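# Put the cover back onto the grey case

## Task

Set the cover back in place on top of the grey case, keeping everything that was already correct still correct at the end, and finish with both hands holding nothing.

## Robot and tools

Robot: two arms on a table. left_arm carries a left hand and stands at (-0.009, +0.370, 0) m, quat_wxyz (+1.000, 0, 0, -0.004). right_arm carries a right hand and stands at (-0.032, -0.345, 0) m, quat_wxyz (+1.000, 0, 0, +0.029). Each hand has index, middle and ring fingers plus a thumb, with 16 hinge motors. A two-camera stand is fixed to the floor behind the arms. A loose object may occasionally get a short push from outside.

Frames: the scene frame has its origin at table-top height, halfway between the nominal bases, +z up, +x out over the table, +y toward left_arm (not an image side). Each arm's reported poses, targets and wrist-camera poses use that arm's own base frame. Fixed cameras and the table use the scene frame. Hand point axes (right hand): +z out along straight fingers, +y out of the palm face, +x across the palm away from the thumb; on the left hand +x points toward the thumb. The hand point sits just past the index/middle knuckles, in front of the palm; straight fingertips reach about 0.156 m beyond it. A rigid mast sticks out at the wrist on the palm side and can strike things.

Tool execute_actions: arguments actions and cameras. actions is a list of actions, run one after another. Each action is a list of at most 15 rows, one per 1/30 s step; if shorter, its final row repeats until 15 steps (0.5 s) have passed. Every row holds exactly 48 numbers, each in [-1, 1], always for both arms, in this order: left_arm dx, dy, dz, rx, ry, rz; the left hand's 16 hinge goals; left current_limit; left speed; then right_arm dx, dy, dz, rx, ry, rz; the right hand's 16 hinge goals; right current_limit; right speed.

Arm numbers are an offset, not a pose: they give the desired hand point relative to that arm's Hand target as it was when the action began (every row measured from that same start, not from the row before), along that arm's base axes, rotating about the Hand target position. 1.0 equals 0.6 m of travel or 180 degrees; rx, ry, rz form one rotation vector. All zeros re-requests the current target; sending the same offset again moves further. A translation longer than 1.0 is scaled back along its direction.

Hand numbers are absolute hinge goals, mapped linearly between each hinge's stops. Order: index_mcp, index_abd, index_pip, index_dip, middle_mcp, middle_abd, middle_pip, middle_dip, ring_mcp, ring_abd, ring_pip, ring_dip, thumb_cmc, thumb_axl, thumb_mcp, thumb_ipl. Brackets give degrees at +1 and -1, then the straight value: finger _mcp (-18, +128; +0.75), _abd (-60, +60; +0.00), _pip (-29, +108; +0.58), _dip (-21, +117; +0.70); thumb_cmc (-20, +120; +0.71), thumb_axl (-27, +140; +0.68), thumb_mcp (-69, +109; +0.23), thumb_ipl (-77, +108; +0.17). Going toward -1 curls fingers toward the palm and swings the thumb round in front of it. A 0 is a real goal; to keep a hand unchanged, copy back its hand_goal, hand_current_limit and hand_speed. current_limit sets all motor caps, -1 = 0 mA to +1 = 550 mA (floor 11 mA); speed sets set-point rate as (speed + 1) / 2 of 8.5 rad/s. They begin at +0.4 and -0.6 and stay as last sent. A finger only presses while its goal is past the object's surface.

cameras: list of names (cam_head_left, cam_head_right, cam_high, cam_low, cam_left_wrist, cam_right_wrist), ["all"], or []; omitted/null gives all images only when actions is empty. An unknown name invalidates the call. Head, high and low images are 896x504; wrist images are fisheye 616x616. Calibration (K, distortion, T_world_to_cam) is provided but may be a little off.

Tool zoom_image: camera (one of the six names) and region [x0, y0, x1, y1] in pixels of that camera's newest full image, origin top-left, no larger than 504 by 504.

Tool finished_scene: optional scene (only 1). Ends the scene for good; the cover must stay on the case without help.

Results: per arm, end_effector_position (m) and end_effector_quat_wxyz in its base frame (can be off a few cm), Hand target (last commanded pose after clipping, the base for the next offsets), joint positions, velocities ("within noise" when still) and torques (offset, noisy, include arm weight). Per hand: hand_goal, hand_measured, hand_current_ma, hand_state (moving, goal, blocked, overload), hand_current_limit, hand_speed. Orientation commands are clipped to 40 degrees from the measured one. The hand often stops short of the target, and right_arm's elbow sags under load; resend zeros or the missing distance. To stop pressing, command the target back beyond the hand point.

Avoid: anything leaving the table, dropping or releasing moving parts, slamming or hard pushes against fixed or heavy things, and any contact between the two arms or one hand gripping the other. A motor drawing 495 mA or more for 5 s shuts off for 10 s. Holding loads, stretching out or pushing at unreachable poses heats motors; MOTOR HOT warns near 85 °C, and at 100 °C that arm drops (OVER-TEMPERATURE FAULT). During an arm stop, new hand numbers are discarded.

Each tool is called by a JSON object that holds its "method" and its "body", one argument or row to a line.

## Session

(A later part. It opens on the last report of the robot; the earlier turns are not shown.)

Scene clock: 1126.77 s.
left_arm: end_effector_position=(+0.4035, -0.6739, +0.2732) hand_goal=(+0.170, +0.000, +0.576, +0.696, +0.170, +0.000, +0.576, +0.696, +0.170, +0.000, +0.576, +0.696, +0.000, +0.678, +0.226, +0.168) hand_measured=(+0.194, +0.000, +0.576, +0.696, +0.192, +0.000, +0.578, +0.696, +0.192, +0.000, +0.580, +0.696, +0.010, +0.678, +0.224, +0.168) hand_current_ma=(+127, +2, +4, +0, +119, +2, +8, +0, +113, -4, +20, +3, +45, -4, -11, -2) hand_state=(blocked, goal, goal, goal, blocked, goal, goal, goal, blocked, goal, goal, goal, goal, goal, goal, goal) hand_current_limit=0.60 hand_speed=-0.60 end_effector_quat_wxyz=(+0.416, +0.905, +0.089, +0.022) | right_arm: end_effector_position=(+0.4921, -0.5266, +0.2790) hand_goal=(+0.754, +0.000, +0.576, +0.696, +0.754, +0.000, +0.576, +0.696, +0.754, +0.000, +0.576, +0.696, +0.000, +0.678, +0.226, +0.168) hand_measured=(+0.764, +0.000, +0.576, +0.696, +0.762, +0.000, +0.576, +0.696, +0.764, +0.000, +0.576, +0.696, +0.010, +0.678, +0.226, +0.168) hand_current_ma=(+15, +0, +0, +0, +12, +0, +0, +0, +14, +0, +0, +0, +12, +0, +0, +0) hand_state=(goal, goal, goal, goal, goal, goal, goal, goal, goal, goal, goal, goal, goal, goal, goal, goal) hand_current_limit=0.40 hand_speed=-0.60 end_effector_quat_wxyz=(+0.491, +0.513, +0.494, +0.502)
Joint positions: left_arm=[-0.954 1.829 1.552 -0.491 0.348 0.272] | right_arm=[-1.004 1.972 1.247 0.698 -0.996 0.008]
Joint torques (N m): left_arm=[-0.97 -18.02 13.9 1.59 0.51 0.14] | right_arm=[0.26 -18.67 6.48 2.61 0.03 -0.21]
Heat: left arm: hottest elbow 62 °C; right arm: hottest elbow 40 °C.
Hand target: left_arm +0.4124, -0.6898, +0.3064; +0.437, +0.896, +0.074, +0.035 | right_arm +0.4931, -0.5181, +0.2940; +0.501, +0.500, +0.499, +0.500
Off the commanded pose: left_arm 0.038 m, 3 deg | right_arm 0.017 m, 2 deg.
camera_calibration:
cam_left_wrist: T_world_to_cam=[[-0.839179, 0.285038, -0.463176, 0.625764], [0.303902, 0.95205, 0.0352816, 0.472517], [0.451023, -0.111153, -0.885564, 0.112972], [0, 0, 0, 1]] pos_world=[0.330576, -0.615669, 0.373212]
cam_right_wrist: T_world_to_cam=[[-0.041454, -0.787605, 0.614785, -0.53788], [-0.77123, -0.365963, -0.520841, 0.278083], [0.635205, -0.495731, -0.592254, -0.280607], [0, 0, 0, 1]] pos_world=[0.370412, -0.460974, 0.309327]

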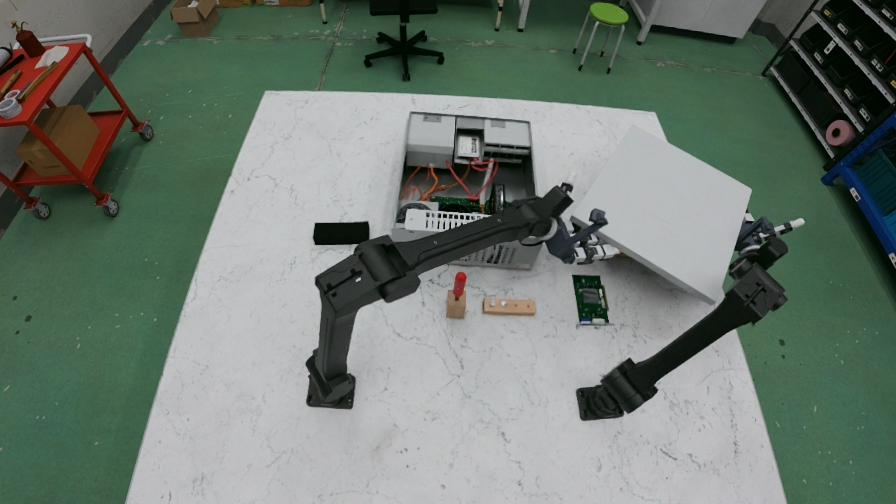

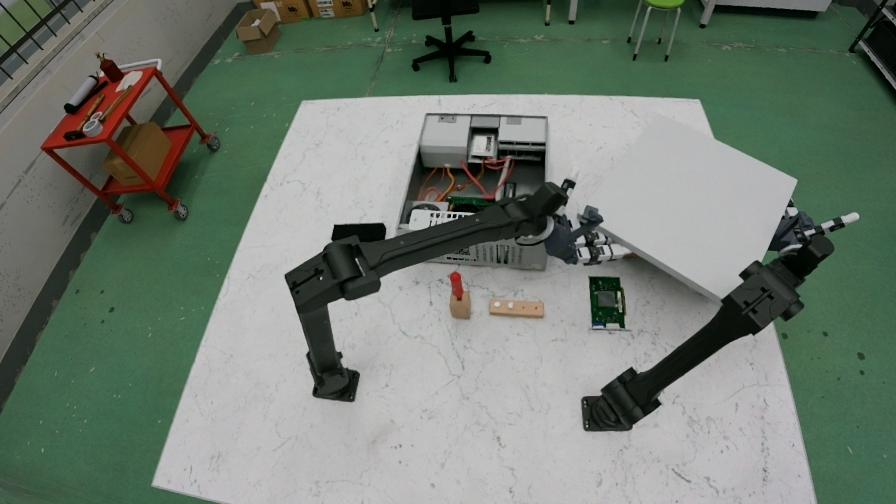

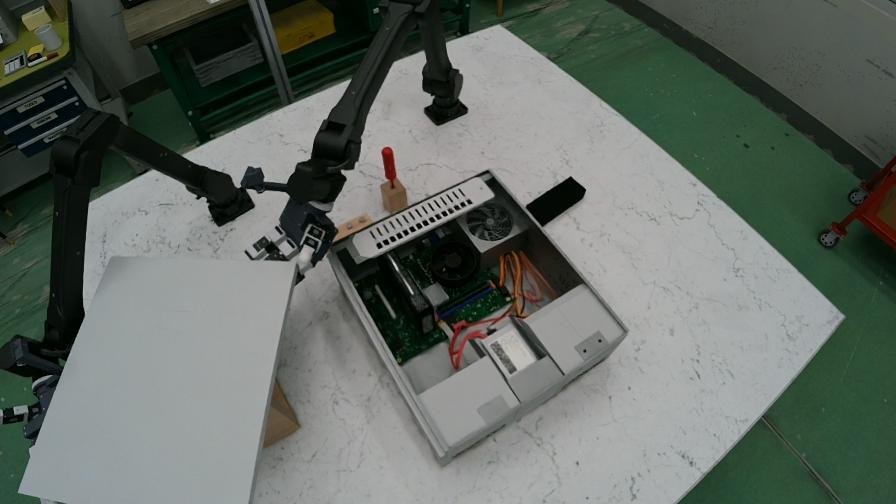

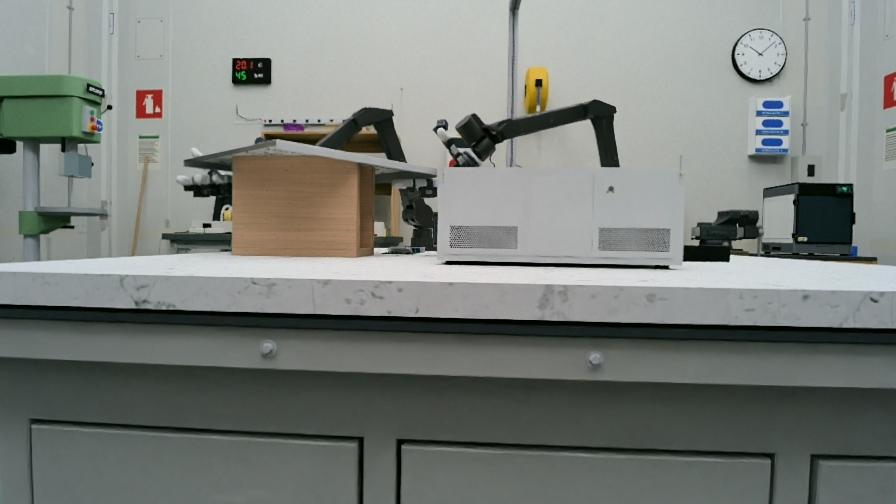

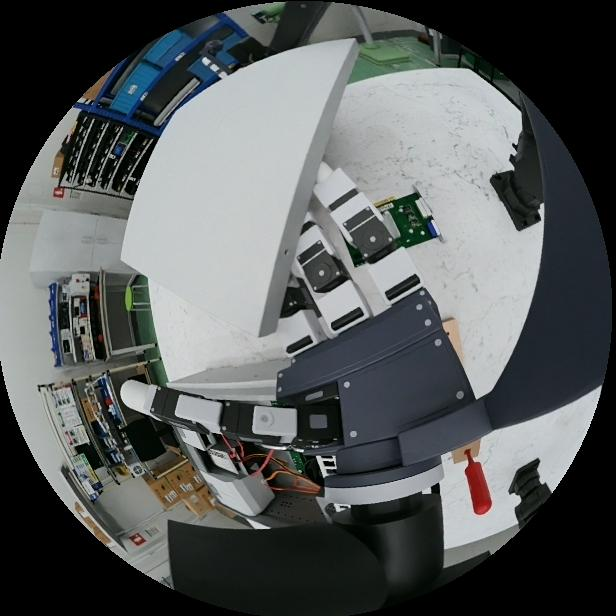

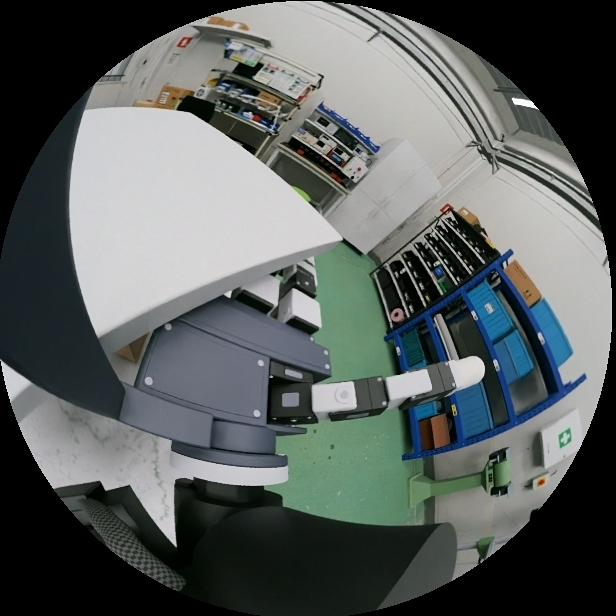

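{"method": "execute_actions", "body": {
  "actions": [
    [[0,-0.03,-0.01,0,0,0,0.17,0,0.576,0.696,0.17,0,0.576,0.696,0.17,0,0.576,0.696,0,0.678,0.226,0.168,0.6,-0.6,0,0,0,0,0,0,0.754,0,0.576,0.696,0.754,0,0.576,0.696,0.754,0,0.576,0.696,0,0.678,0.226,0.168,0.4,-0.6]],
    [[0.0833,0,0,0,0,0,0.17,0,0.576,0.696,0.17,0,0.576,0.696,0.17,0,0.576,0.696,0,0.678,0.226,0.168,0.6,-0.6,0,0,0,0,0,0,0.754,0,0.576,0.696,0.754,0,0.576,0.696,0.754,0,0.576,0.696,0,0.678,0.226,0.168,0.4,-0.6]],
    [[0.0833,0,0,0,0,0,0.17,0,0.576,0.696,0.17,0,0.576,0.696,0.17,0,0.576,0.696,0,0.678,0.226,0.168,0.6,-0.6,0,0,0,0,0,0,0.754,0,0.576,0.696,0.754,0,0.576,0.696,0.754,0,0.576,0.696,0,0.678,0.226,0.168,0.4,-0.6]],
    [[0.0833,0,0,0,0,0,0.17,0,0.576,0.696,0.17,0,0.576,0.696,0.17,0,0.576,0.696,0,0.678,0.226,0.168,0.6,-0.6,0,0,0,0,0,0,0.754,0,0.576,0.696,0.754,0,0.576,0.696,0.754,0,0.576,0.696,0,0.678,0.226,0.168,0.4,-0.6]]
  ],
  "cameras": ["all"]
}}

{"method": "zoom_image", "body": {
  "camera": "cam_left_wrist",
  "region": [90, 50, 450, 400]
}}

{"method": "zoom_image", "body": {
  "camera": "cam_low",
  "region": [350, 110, 550, 260]
}}

{"method": "zoom_image", "body": {
  "camera": "cam_high",
  "region": [180, 160, 420, 360]
}}

Scene clock: 1172.57 s.
left_arm: end_effector_position=(+0.5584, -0.6925, +0.2691) hand_goal=(+0.170, +0.000, +0.576, +0.696, +0.170, +0.000, +0.576, +0.696, +0.170, +0.000, +0.576, +0.696, +0.000, +0.678, +0.226, +0.168) hand_measured=(+0.192, +0.000, +0.576, +0.696, +0.190, +0.000, +0.578, +0.696, +0.190, +0.000, +0.580, +0.696, +0.008, +0.678, +0.224, +0.168) hand_current_ma=(+116, +2, +4, +0, +108, +2, +8, +0, +102, -4, +22, +3, +39, -4, -11, -2) hand_state=(blocked, goal, goal, goal, blocked, goal, goal, goal, goal, goal, goal, goal, goal, goal, goal, goal) hand_current_limit=0.60 hand_speed=-0.60 end_effector_quat_wxyz=(+0.419, +0.903, +0.094, +0.021) | right_arm: end_effector_position=(+0.4916, -0.5277, +0.2790) hand_goal=(+0.754, +0.000, +0.576, +0.696, +0.754, +0.000, +0.576, +0.696, +0.754, +0.000, +0.576, +0.696, +0.000, +0.678, +0.226, +0.168) hand_measured=(+0.764, +0.000, +0.576, +0.696, +0.762, +0.000, +0.576, +0.696, +0.764, +0.000, +0.576, +0.696, +0.010, +0.678, +0.226, +0.168) hand_current_ma=(+15, +0, +0, +0, +12, +0, +0, +0, +14, +0, +0, +0, +12, +0, +0, +0) hand_state=(goal, goal, goal, goal, goal, goal, goal, goal, goal, goal, goal, goal, goal, goal, goal, goal) hand_current_limit=0.40 hand_speed=-0.60 end_effector_quat_wxyz=(+0.492, +0.514, +0.493, +0.501)
Joint positions: left_arm=[-0.794 2.154 2.055 -0.711 0.461 0.383] | right_arm=[-1.005 1.972 1.247 0.698 -0.992 0.008]
Joint torques (N m): left_arm=[-1.73 -22.48 14.23 1.5 0.66 0.1] | right_arm=[0.79 -18.9 6.34 2.47 -0.16 -0.21]
Heat: left arm: hottest elbow 70 °C; right arm: hottest shoulder 39 °C.
Hand target: left_arm +0.5622, -0.7080, +0.3005; +0.437, +0.896, +0.074, +0.035 | right_arm +0.4931, -0.5182, +0.2940; +0.501, +0.500, +0.499, +0.500
Off the commanded pose: left_arm 0.035 m, 4 deg | right_arm 0.018 m, 2 deg.
camera_calibration:
cam_left_wrist: T_world_to_cam=[[-0.843502, 0.275265, -0.46123, 0.754221], [0.29664, 0.954602, 0.0272152, 0.451268], [0.447782, -0.113863, -0.886863, 0.0378227], [0, 0, 0, 1]] pos_world=[0.485387, -0.634085, 0.369131]
cam_right_wrist: T_world_to_cam=[[-0.044976, -0.78761, 0.61453, -0.536978], [-0.772938, -0.36228, -0.520884, 0.280065], [0.632885, -0.498421, -0.59248, -0.281094], [0, 0, 0, 1]] pos_world=[0.370222, -0.461571, 0.309328]

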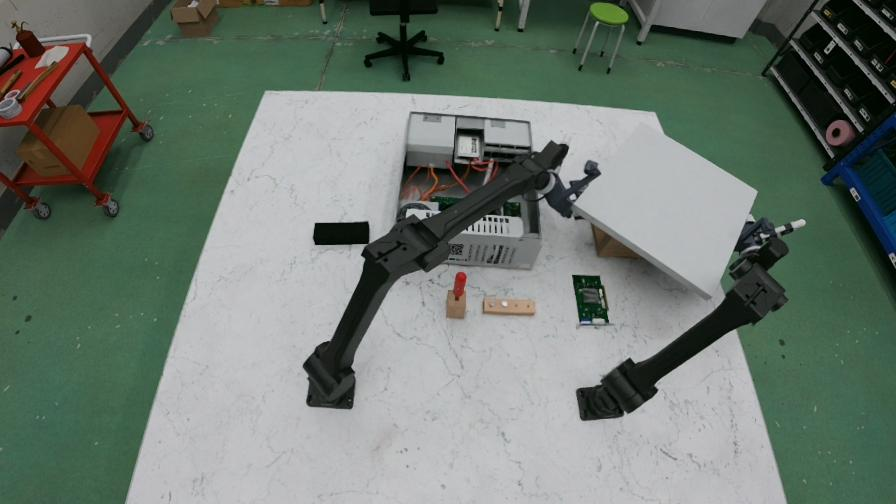

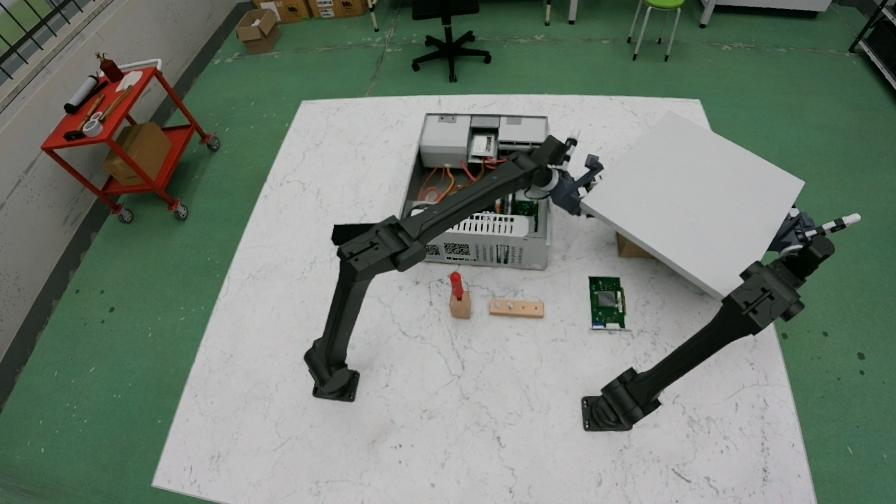

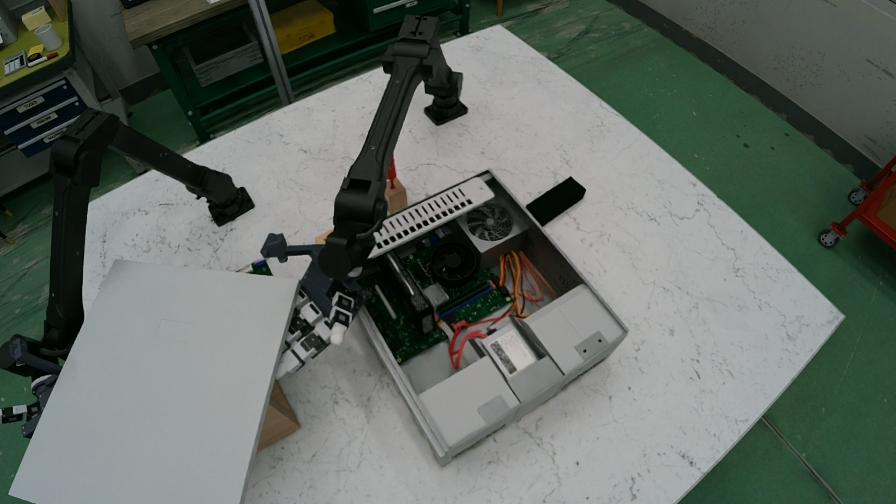

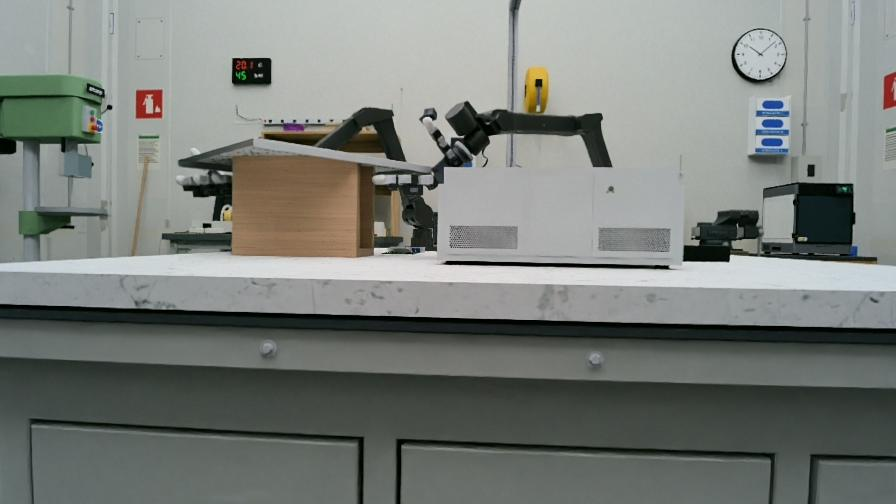

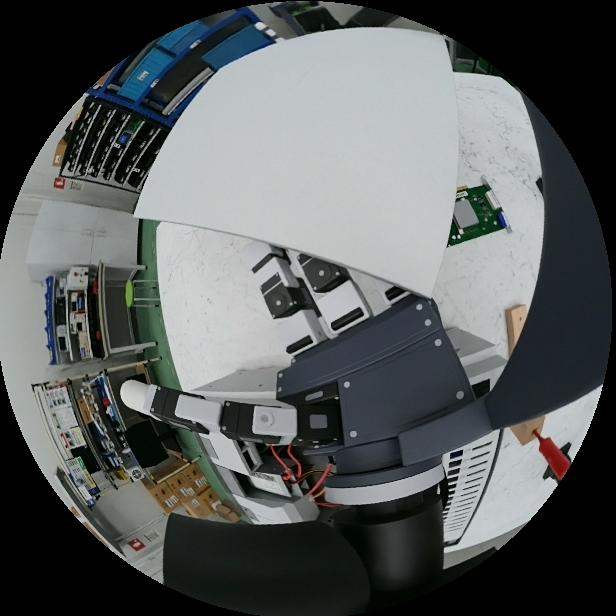

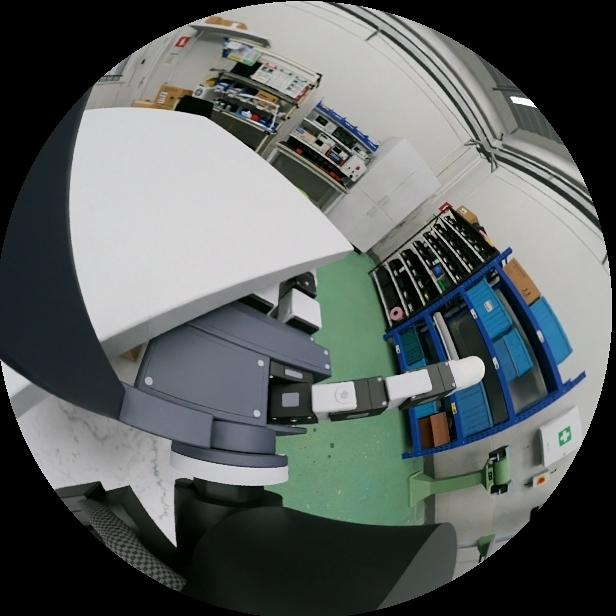

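Scaled by 1.400 from the camera's 616x616 image, which has a finer 880x880 frame.

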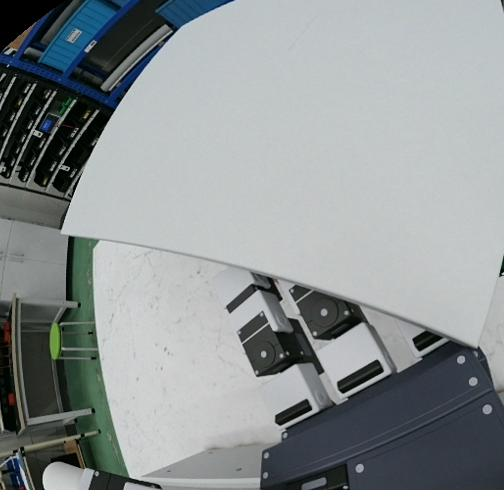

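Scaled by 2.520.

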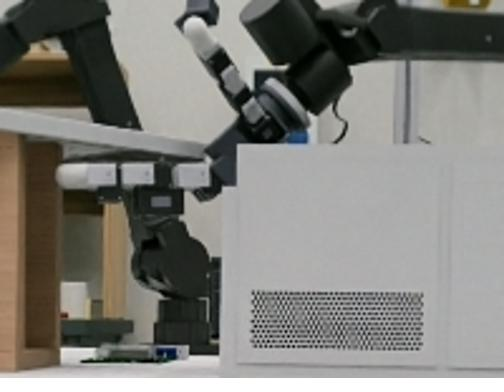

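Scaled by 2.100.

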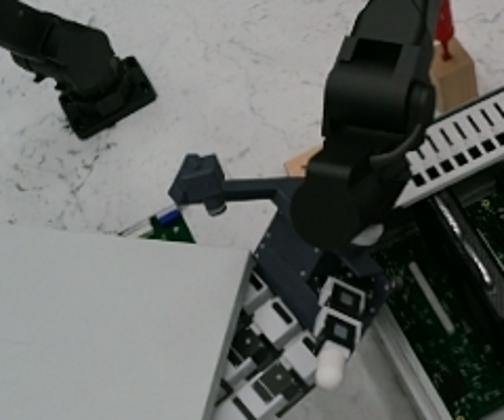

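{"method": "zoom_image", "body": {
  "camera": "cam_head_left",
  "region": [560, 100, 780, 320]
}}

{"method": "zoom_image", "body": {
  "camera": "cam_high",
  "region": [0, 220, 320, 504]
}}

Scaled by 2.291.

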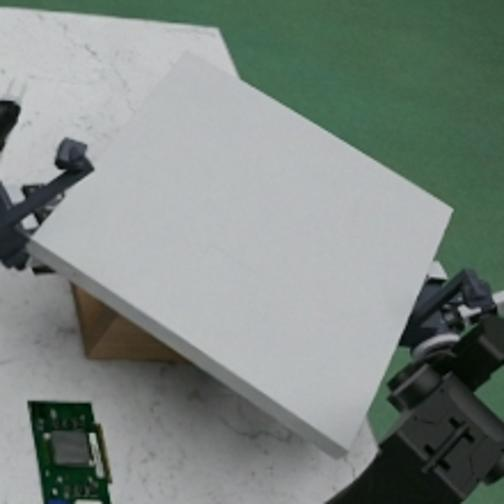

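Scaled by 1.575.

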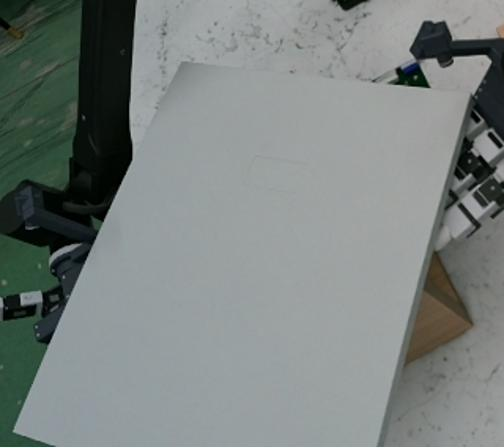

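{"method": "execute_actions", "body": {
  "actions": [
    [[0,0,0,0,0,0,0.14,0,0.576,0.696,0.14,0,0.576,0.696,0.14,0,0.576,0.696,0,0.678,0.226,0.168,0.75,-0.6,0.031,-0.028,0.0,0,0,0,0.74,0,0.576,0.696,0.74,0,0.576,0.696,0.74,0,0.576,0.696,0,0.678,0.226,0.168,0.75,-0.6]],
    [[0,0,0,0,0,0,0.14,0,0.576,0.696,0.14,0,0.576,0.696,0.14,0,0.576,0.696,0,0.678,0.226,0.168,0.75,-0.6,0,0,0.04,0,0,0,0.74,0,0.576,0.696,0.74,0,0.576,0.696,0.74,0,0.576,0.696,0,0.678,0.226,0.168,0.75,-0.6]]
  ],
  "cameras": ["cam_low", "cam_right_wrist", "cam_left_wrist"]
}}

{"method": "zoom_image", "body": {
  "camera": "cam_low",
  "region": [150, 110, 470, 270]
}}

Scene clock: 1249.03 s.
left_arm: end_effector_position=(+0.5588, -0.6932, +0.2702) hand_goal=(+0.140, +0.000, +0.576, +0.696, +0.140, +0.000, +0.576, +0.696, +0.140, +0.000, +0.576, +0.696, +0.000, +0.678, +0.226, +0.168) hand_measured=(+0.166, +0.000, +0.576, +0.696, +0.164, +0.000, +0.578, +0.696, +0.162, +0.000, +0.580, +0.696, +0.008, +0.678, +0.224, +0.168) hand_current_ma=(+136, +2, +4, +0, +126, +2, +8, +0, +119, -4, +22, +3, +39, -4, -11, -2) hand_state=(blocked, goal, goal, goal, blocked, goal, goal, goal, blocked, goal, goal, goal, goal, goal, goal, goal) hand_current_limit=0.75 hand_speed=-0.60 end_effector_quat_wxyz=(+0.418, +0.903, +0.093, +0.020) | right_arm: end_effector_position=(+0.4989, -0.5357, +0.2743) hand_goal=(+0.740, +0.000, +0.576, +0.696, +0.740, +0.000, +0.576, +0.696, +0.740, +0.000, +0.576, +0.696, +0.000, +0.678, +0.226, +0.168) hand_measured=(+0.762, +0.000, +0.576, +0.696, +0.760, +0.000, +0.576, +0.696, +0.762, +0.000, +0.576, +0.696, +0.010, +0.678, +0.226, +0.168) hand_current_ma=(+42, +0, +0, +0, +35, +0, +0, +0, +40, +0, +0, +0, +12, +0, +0, +0) hand_state=(blocked, goal, goal, goal, goal, goal, goal, goal, blocked, goal, goal, goal, goal, goal, goal, goal) hand_current_limit=0.75 hand_speed=-0.60 end_effector_quat_wxyz=(+0.479, +0.529, +0.489, +0.502)
Joint positions: left_arm=[-0.794 2.157 2.064 -0.718 0.462 0.385] | right_arm=[-1.001 1.981 1.273 0.642 -0.985 0.008]
Joint torques (N m): left_arm=[-1.79 -22.42 14.28 1.5 0.66 0.13] | right_arm=[1.03 -19.19 10.92 1.47 -0.06 -0.16]
Heat: left arm: hottest elbow 64 °C; right arm: hottest shoulder 39 °C.
Hand target: left_arm +0.5622, -0.7079, +0.3004; +0.437, +0.896, +0.074, +0.035 | right_arm +0.5118, -0.5349, +0.3178; +0.501, +0.500, +0.499, +0.500
Off the commanded pose: left_arm 0.034 m, 4 deg | right_arm 0.046 m, 4 deg.
camera_calibration:
cam_left_wrist: T_world_to_cam=[[-0.843225, 0.276831, -0.460799, 0.756038], [0.297862, 0.954193, 0.02818, 0.450546], [0.447493, -0.113492, -0.887057, 0.0389418], [0, 0, 0, 1]] pos_world=[0.485884, -0.634783, 0.370229]
cam_right_wrist: T_world_to_cam=[[-0.0349922, -0.807107, 0.589367, -0.548549], [-0.785197, -0.342624, -0.515824, 0.295604], [0.618257, -0.480819, -0.621749, -0.267738], [0, 0, 0, 1]] pos_world=[0.378443, -0.47019, 0.309311]
Images, in order (width x height): cam_low 896x504, cam_left_wrist 616x616, cam_right_wrist 616x616.

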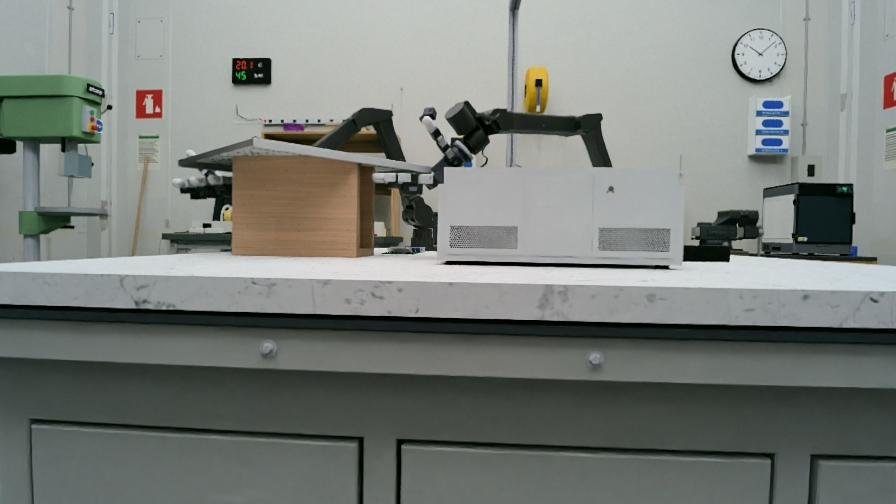

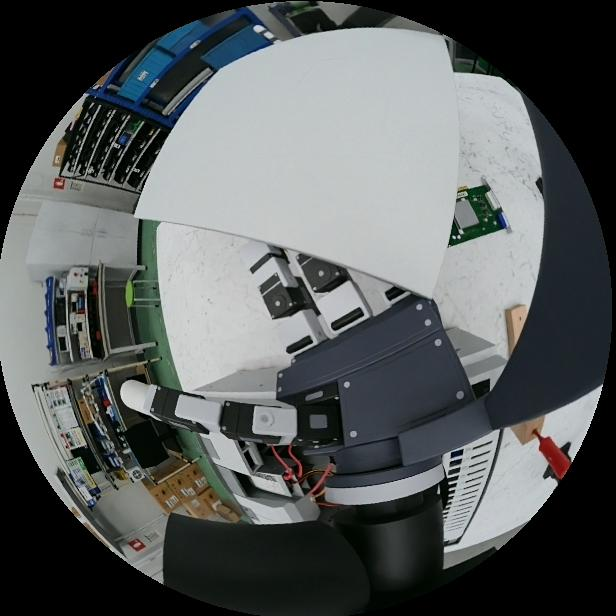

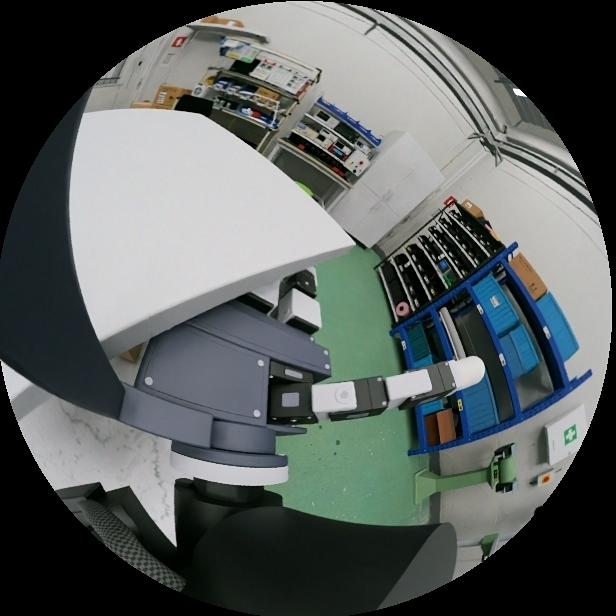

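Scaled by 1.575.

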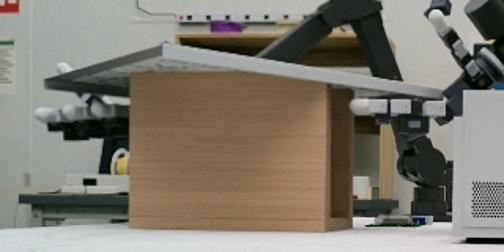

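{"method": "execute_actions", "body": {
  "actions": [
    [[0,0,0,0,0,0,0.14,0,0.576,0.696,0.14,0,0.576,0.696,0.14,0,0.576,0.696,0,0.678,0.226,0.168,0.75,-0.6,0,0,0.035,0,0,0,0.74,0,0.576,0.696,0.74,0,0.576,0.696,0.74,0,0.576,0.696,0,0.678,0.226,0.168,0.75,-0.6]],
    [[0,0,0.02,0,0,0,0.14,0,0.576,0.696,0.14,0,0.576,0.696,0.14,0,0.576,0.696,0,0.678,0.226,0.168,0.75,-0.6,0,0,0.02,0,0,0,0.74,0,0.576,0.696,0.74,0,0.576,0.696,0.74,0,0.576,0.696,0,0.678,0.226,0.168,0.75,-0.6]]
  ],
  "cameras": ["cam_low", "cam_right_wrist"]
}}

{"method": "zoom_image", "body": {
  "camera": "cam_low",
  "region": [150, 110, 470, 270]
}}

Scene clock: 1259.50 s.
left_arm: end_effector_position=(+0.5578, -0.6927, +0.2718) hand_goal=(+0.140, +0.000, +0.576, +0.696, +0.140, +0.000, +0.576, +0.696, +0.140, +0.000, +0.576, +0.696, +0.000, +0.678, +0.226, +0.168) hand_measured=(+0.166, +0.000, +0.576, +0.696, +0.164, +0.000, +0.578, +0.696, +0.162, +0.000, +0.580, +0.696, +0.008, +0.678, +0.224, +0.168) hand_current_ma=(+133, +2, +4, +0, +122, +2, +8, +0, +116, -4, +22, +3, +39, -4, -11, -2) hand_state=(blocked, goal, goal, goal, blocked, goal, goal, goal, blocked, goal, goal, goal, goal, goal, goal, goal) hand_current_limit=0.75 hand_speed=-0.60 end_effector_quat_wxyz=(+0.413, +0.906, +0.093, +0.017) | right_arm: end_effector_position=(+0.5000, -0.5373, +0.2803) hand_goal=(+0.740, +0.000, +0.576, +0.696, +0.740, +0.000, +0.576, +0.696, +0.740, +0.000, +0.576, +0.696, +0.000, +0.678, +0.226, +0.168) hand_measured=(+0.760, +0.000, +0.576, +0.696, +0.758, +0.000, +0.576, +0.696, +0.760, +0.000, +0.576, +0.696, +0.008, +0.678, +0.226, +0.168) hand_current_ma=(+38, +0, +0, +0, +33, +0, +0, +0, +38, +0, +0, +0, +11, +0, +0, +0) hand_state=(blocked, goal, goal, goal, goal, goal, goal, goal, blocked, goal, goal, goal, goal, goal, goal, goal) hand_current_limit=0.75 hand_speed=-0.60 end_effector_quat_wxyz=(+0.465, +0.542, +0.486, +0.504)
Joint positions: left_arm=[-0.794 2.158 2.079 -0.748 0.462 0.389] | right_arm=[-1.001 1.956 1.278 0.569 -0.984 0.004]
Joint torques (N m): left_arm=[-1.79 -22.89 14.78 1.52 0.68 0.1] | right_arm=[1.08 -21.83 11.81 1.76 -0.17 -0.14]
Heat: left arm: hottest elbow 68 °C; right arm: hottest elbow 41 °C.
Hand target: left_arm +0.5622, -0.7080, +0.3124; +0.437, +0.896, +0.074, +0.035 | right_arm +0.5118, -0.5350, +0.3509; +0.501, +0.500, +0.499, +0.500
Off the commanded pose: left_arm 0.044 m, 4 deg | right_arm 0.072 m, 7 deg.
camera_calibration:
cam_right_wrist: T_world_to_cam=[[-0.0223288, -0.825377, 0.56414, -0.562388], [-0.797353, -0.3257, -0.508082, 0.312052], [0.6031, -0.461164, -0.650845, -0.239106], [0, 0, 0, 1]] pos_world=[0.380463, -0.472814, 0.320193]
Images, in order (width x height): cam_low 896x504, cam_right_wrist 616x616.

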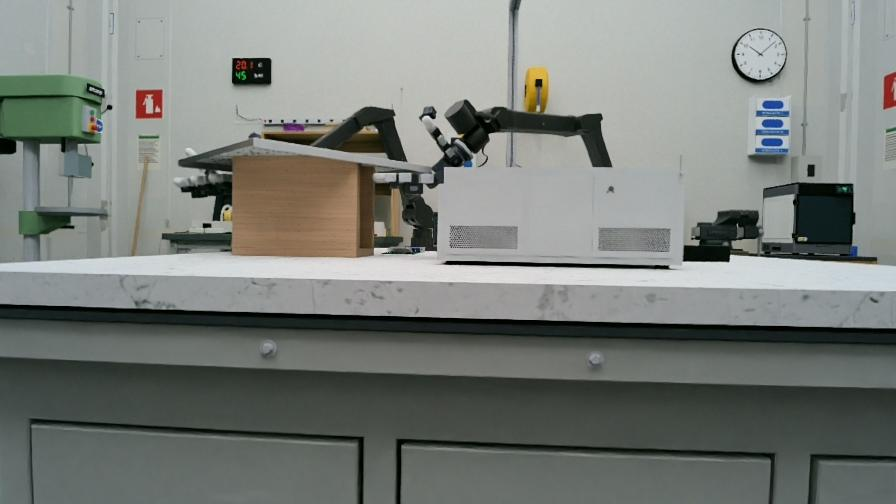

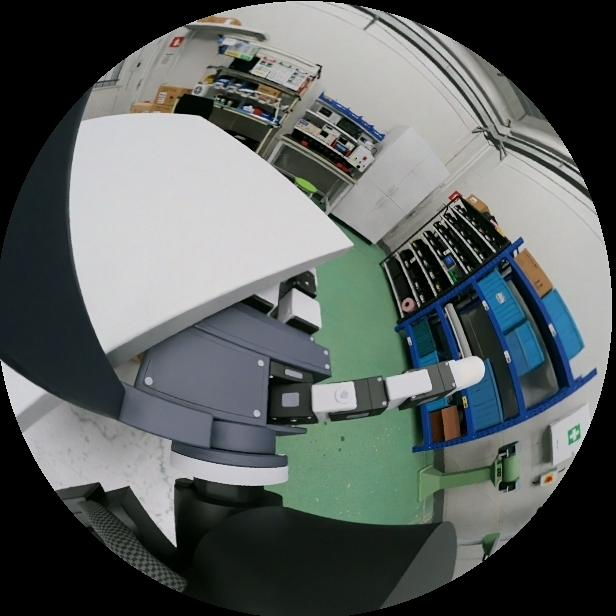

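Scaled by 1.575.

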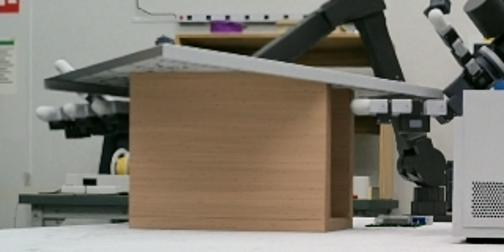

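{"method": "execute_actions", "body": {
  "actions": [
    [[0,0,0.03,0,0,0,0.14,0,0.576,0.696,0.14,0,0.576,0.696,0.14,0,0.576,0.696,0,0.678,0.226,0.168,0.75,-0.6,0,0,0.05,0,0,0,0.74,0,0.576,0.696,0.74,0,0.576,0.696,0.74,0,0.576,0.696,0,0.678,0.226,0.168,0.75,-0.6]],
    [[0,0,0.02,0,0,0,0.14,0,0.576,0.696,0.14,0,0.576,0.696,0.14,0,0.576,0.696,0,0.678,0.226,0.168,0.75,-0.6,0,0,0.05,0,0,0,0.74,0,0.576,0.696,0.74,0,0.576,0.696,0.74,0,0.576,0.696,0,0.678,0.226,0.168,0.75,-0.6]]
  ],
  "cameras": ["cam_low", "cam_right_wrist", "cam_left_wrist"]
}}

{"method": "zoom_image", "body": {
  "camera": "cam_low",
  "region": [150, 110, 470, 270]
}}

Scene clock: 1284.60 s.
left_arm: end_effector_position=(+0.5574, -0.6929, +0.2906) hand_goal=(+0.140, +0.000, +0.576, +0.696, +0.140, +0.000, +0.576, +0.696, +0.140, +0.000, +0.576, +0.696, +0.000, +0.678, +0.226, +0.168) hand_measured=(+0.166, +0.000, +0.576, +0.696, +0.164, +0.000, +0.578, +0.696, +0.162, +0.000, +0.580, +0.696, +0.008, +0.678, +0.224, +0.168) hand_current_ma=(+133, +2, +4, +0, +122, +2, +8, +0, +112, -4, +22, +3, +39, -4, -11, -2) hand_state=(blocked, goal, goal, goal, blocked, goal, goal, goal, blocked, goal, goal, goal, goal, goal, goal, goal) hand_current_limit=0.75 hand_speed=-0.60 end_effector_quat_wxyz=(+0.406, +0.909, +0.093, +0.013) | right_arm: end_effector_position=(+0.5012, -0.5388, +0.3312) hand_goal=(+0.740, +0.000, +0.576, +0.696, +0.740, +0.000, +0.576, +0.696, +0.740, +0.000, +0.576, +0.696, +0.000, +0.678, +0.226, +0.168) hand_measured=(+0.760, +0.000, +0.576, +0.696, +0.758, +0.000, +0.576, +0.696, +0.760, +0.000, +0.576, +0.696, +0.008, +0.678, +0.226, +0.168) hand_current_ma=(+38, +0, +0, +0, +33, +0, +0, +0, +38, +0, +0, +0, +11, +0, +0, +0) hand_state=(blocked, goal, goal, goal, goal, goal, goal, goal, blocked, goal, goal, goal, goal, goal, goal, goal) hand_current_limit=0.75 hand_speed=-0.60 end_effector_quat_wxyz=(+0.461, +0.546, +0.485, +0.503)
Joint positions: left_arm=[-0.794 2.161 2.143 -0.827 0.462 0.395] | right_arm=[-1.001 1.877 1.323 0.431 -0.982 0.001]
Joint torques (N m): left_arm=[-1.73 -23.41 15.35 1.78 0.69 0.03] | right_arm=[1.49 -20.78 13.22 1.84 -0.29 -0.11]
Heat: left arm: hottest elbow 72 °C; right arm: hottest elbow 45 °C.
Hand target: left_arm +0.5622, -0.7079, +0.3424; +0.437, +0.896, +0.074, +0.035 | right_arm +0.5117, -0.5349, +0.4111; +0.501, +0.500, +0.499, +0.500
Off the commanded pose: left_arm 0.054 m, 5 deg | right_arm 0.081 m, 7 deg.
camera_calibration:
cam_left_wrist: T_world_to_cam=[[-0.84843, 0.293866, -0.440237, 0.772952], [0.304914, 0.951204, 0.0473115, 0.438522], [0.432659, -0.094094, -0.896634, 0.0821412], [0, 0, 0, 1]] pos_world=[0.486545, -0.63654, 0.393186]
cam_right_wrist: T_world_to_cam=[[-0.0188654, -0.830211, 0.55713, -0.594282], [-0.801826, -0.320307, -0.504459, 0.342362], [0.59726, -0.456238, -0.659642, -0.199023], [0, 0, 0, 1]] pos_world=[0.382172, -0.47452, 0.372516]
Images, in order (width x height): cam_low 896x504, cam_left_wrist 616x616, cam_right_wrist 616x616.

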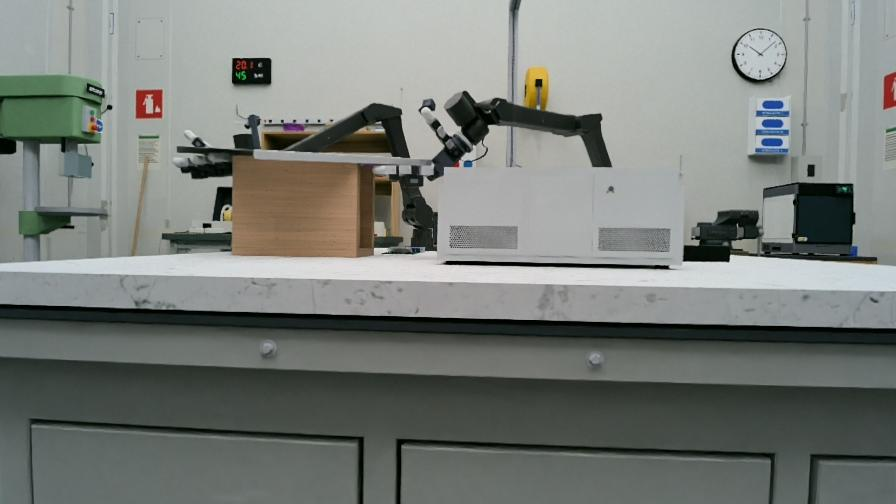

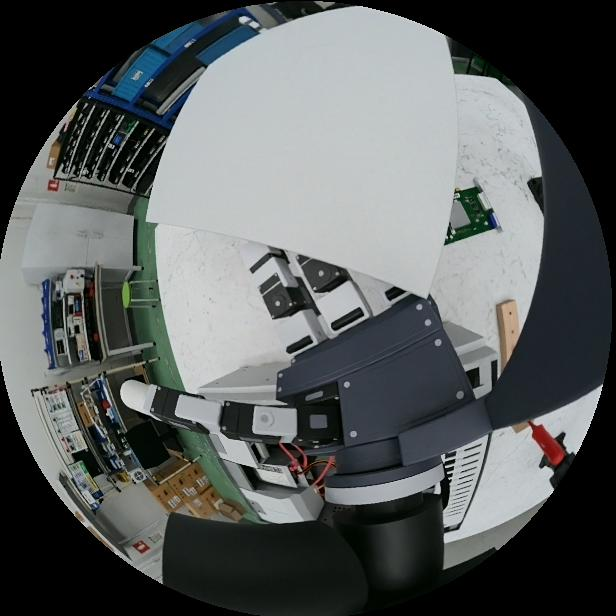

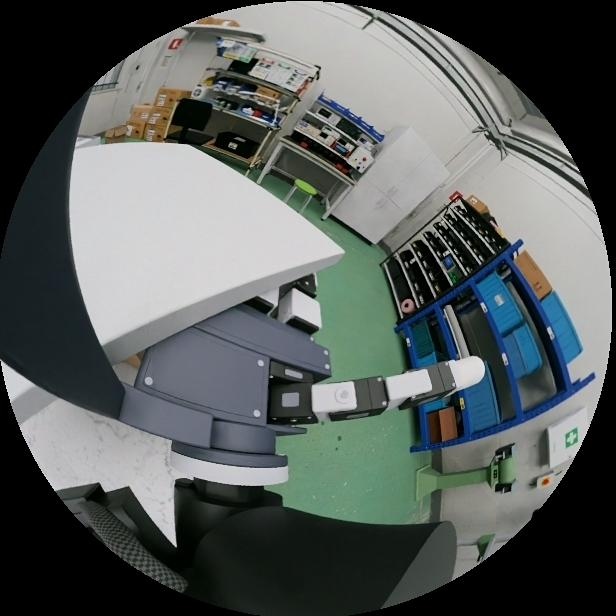

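Scaled by 1.575.

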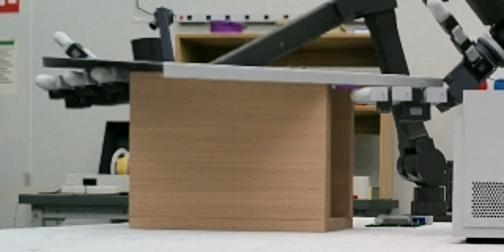

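{"method": "execute_actions", "body": {
  "actions": [
    [[0,0,-0.0353,0,0,0,0.14,0,0.576,0.696,0.14,0,0.576,0.696,0.14,0,0.576,0.696,0,0.678,0.226,0.168,0.75,-0.6,0,0,-0.0925,0,0,0,0.74,0,0.576,0.696,0.74,0,0.576,0.696,0.74,0,0.576,0.696,0,0.678,0.226,0.168,0.75,-0.6]],
    [[0,0,-0.0353,0,0,0,0.14,0,0.576,0.696,0.14,0,0.576,0.696,0.14,0,0.576,0.696,0,0.678,0.226,0.168,0.75,-0.6,0,0,-0.0925,0,0,0,0.74,0,0.576,0.696,0.74,0,0.576,0.696,0.74,0,0.576,0.696,0,0.678,0.226,0.168,0.75,-0.6]],
    [[0,0,-0.015,0,0,0,0.14,0,0.576,0.696,0.14,0,0.576,0.696,0.14,0,0.576,0.696,0,0.678,0.226,0.168,0.75,-0.6,0,0,-0.04,0,0,0,0.74,0,0.576,0.696,0.74,0,0.576,0.696,0.74,0,0.576,0.696,0,0.678,0.226,0.168,0.75,-0.6]]
  ],
  "cameras": ["cam_low"]
}}

{"method": "zoom_image", "body": {
  "camera": "cam_low",
  "region": [150, 110, 470, 270]
}}

Scene clock: 1328.87 s.
left_arm: end_effector_position=(+0.5657, -0.7024, +0.2765) hand_goal=(+0.140, +0.000, +0.576, +0.696, +0.140, +0.000, +0.576, +0.696, +0.140, +0.000, +0.576, +0.696, +0.000, +0.678, +0.226, +0.168) hand_measured=(+0.164, +0.000, +0.576, +0.696, +0.162, +0.000, +0.578, +0.696, +0.158, +0.000, +0.580, +0.696, +0.008, +0.678, +0.224, +0.168) hand_current_ma=(+127, +2, +4, +0, +117, +2, +8, +0, +90, -4, +22, +3, +38, -4, -11, -2) hand_state=(blocked, goal, goal, goal, blocked, goal, goal, goal, goal, goal, goal, goal, goal, goal, goal, goal) hand_current_limit=0.75 hand_speed=-0.60 end_effector_quat_wxyz=(+0.421, +0.903, +0.083, +0.028) | right_arm: end_effector_position=(+0.5051, -0.5423, +0.2829) hand_goal=(+0.740, +0.000, +0.576, +0.696, +0.740, +0.000, +0.576, +0.696, +0.740, +0.000, +0.576, +0.696, +0.000, +0.678, +0.226, +0.168) hand_measured=(+0.760, +0.000, +0.576, +0.696, +0.758, +0.000, +0.576, +0.696, +0.760, +0.000, +0.576, +0.696, +0.008, +0.678, +0.226, +0.168) hand_current_ma=(+37, +0, +0, +0, +32, +0, +0, +0, +36, +0, +0, +0, +12, +0, +0, +0) hand_state=(blocked, goal, goal, goal, goal, goal, goal, goal, goal, goal, goal, goal, goal, goal, goal, goal) hand_current_limit=0.75 hand_speed=-0.60 end_effector_quat_wxyz=(+0.505, +0.504, +0.498, +0.493)
Joint positions: left_arm=[-0.794 2.193 2.136 -0.744 0.461 0.405] | right_arm=[-1 2.017 1.323 0.689 -0.982 -0.01]
Joint torques (N m): left_arm=[-1.79 -24.88 9.21 3.17 0.71 -0.08] | right_arm=[1.14 -16.85 6.45 2.84 -0.13 -0.06]
Heat: left arm: hottest elbow 76 °C; right arm: hottest elbow 50 °C.
Hand target: left_arm +0.5622, -0.7080, +0.2910; +0.437, +0.896, +0.074, +0.035 | right_arm +0.5117, -0.5350, +0.2759; +0.501, +0.500, +0.499, +0.500
Off the commanded pose: left_arm 0.016 m, 2 deg | right_arm 0.012 m, 1 deg.
Images, in order (width x height): cam_low 896x504.

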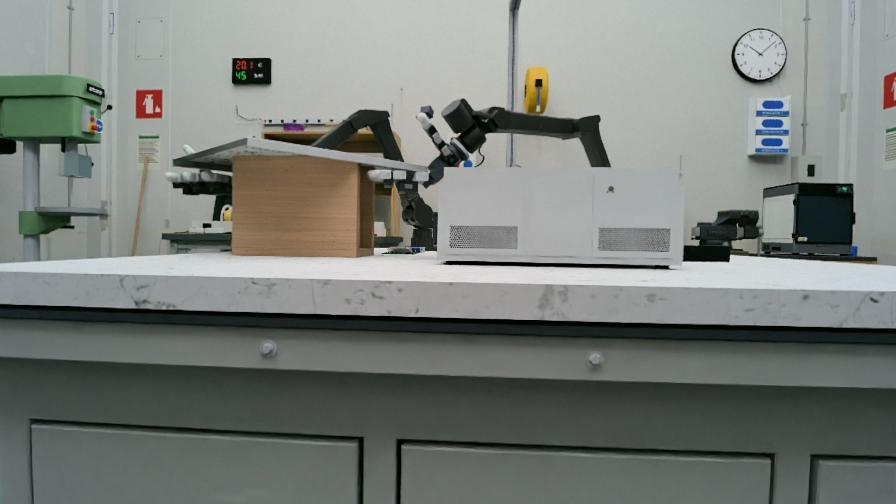

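Scaled by 1.575.

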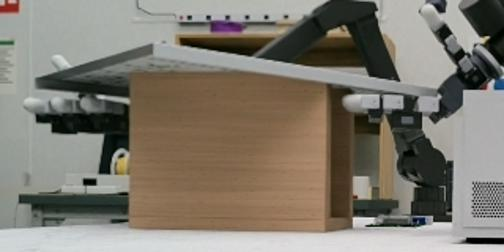

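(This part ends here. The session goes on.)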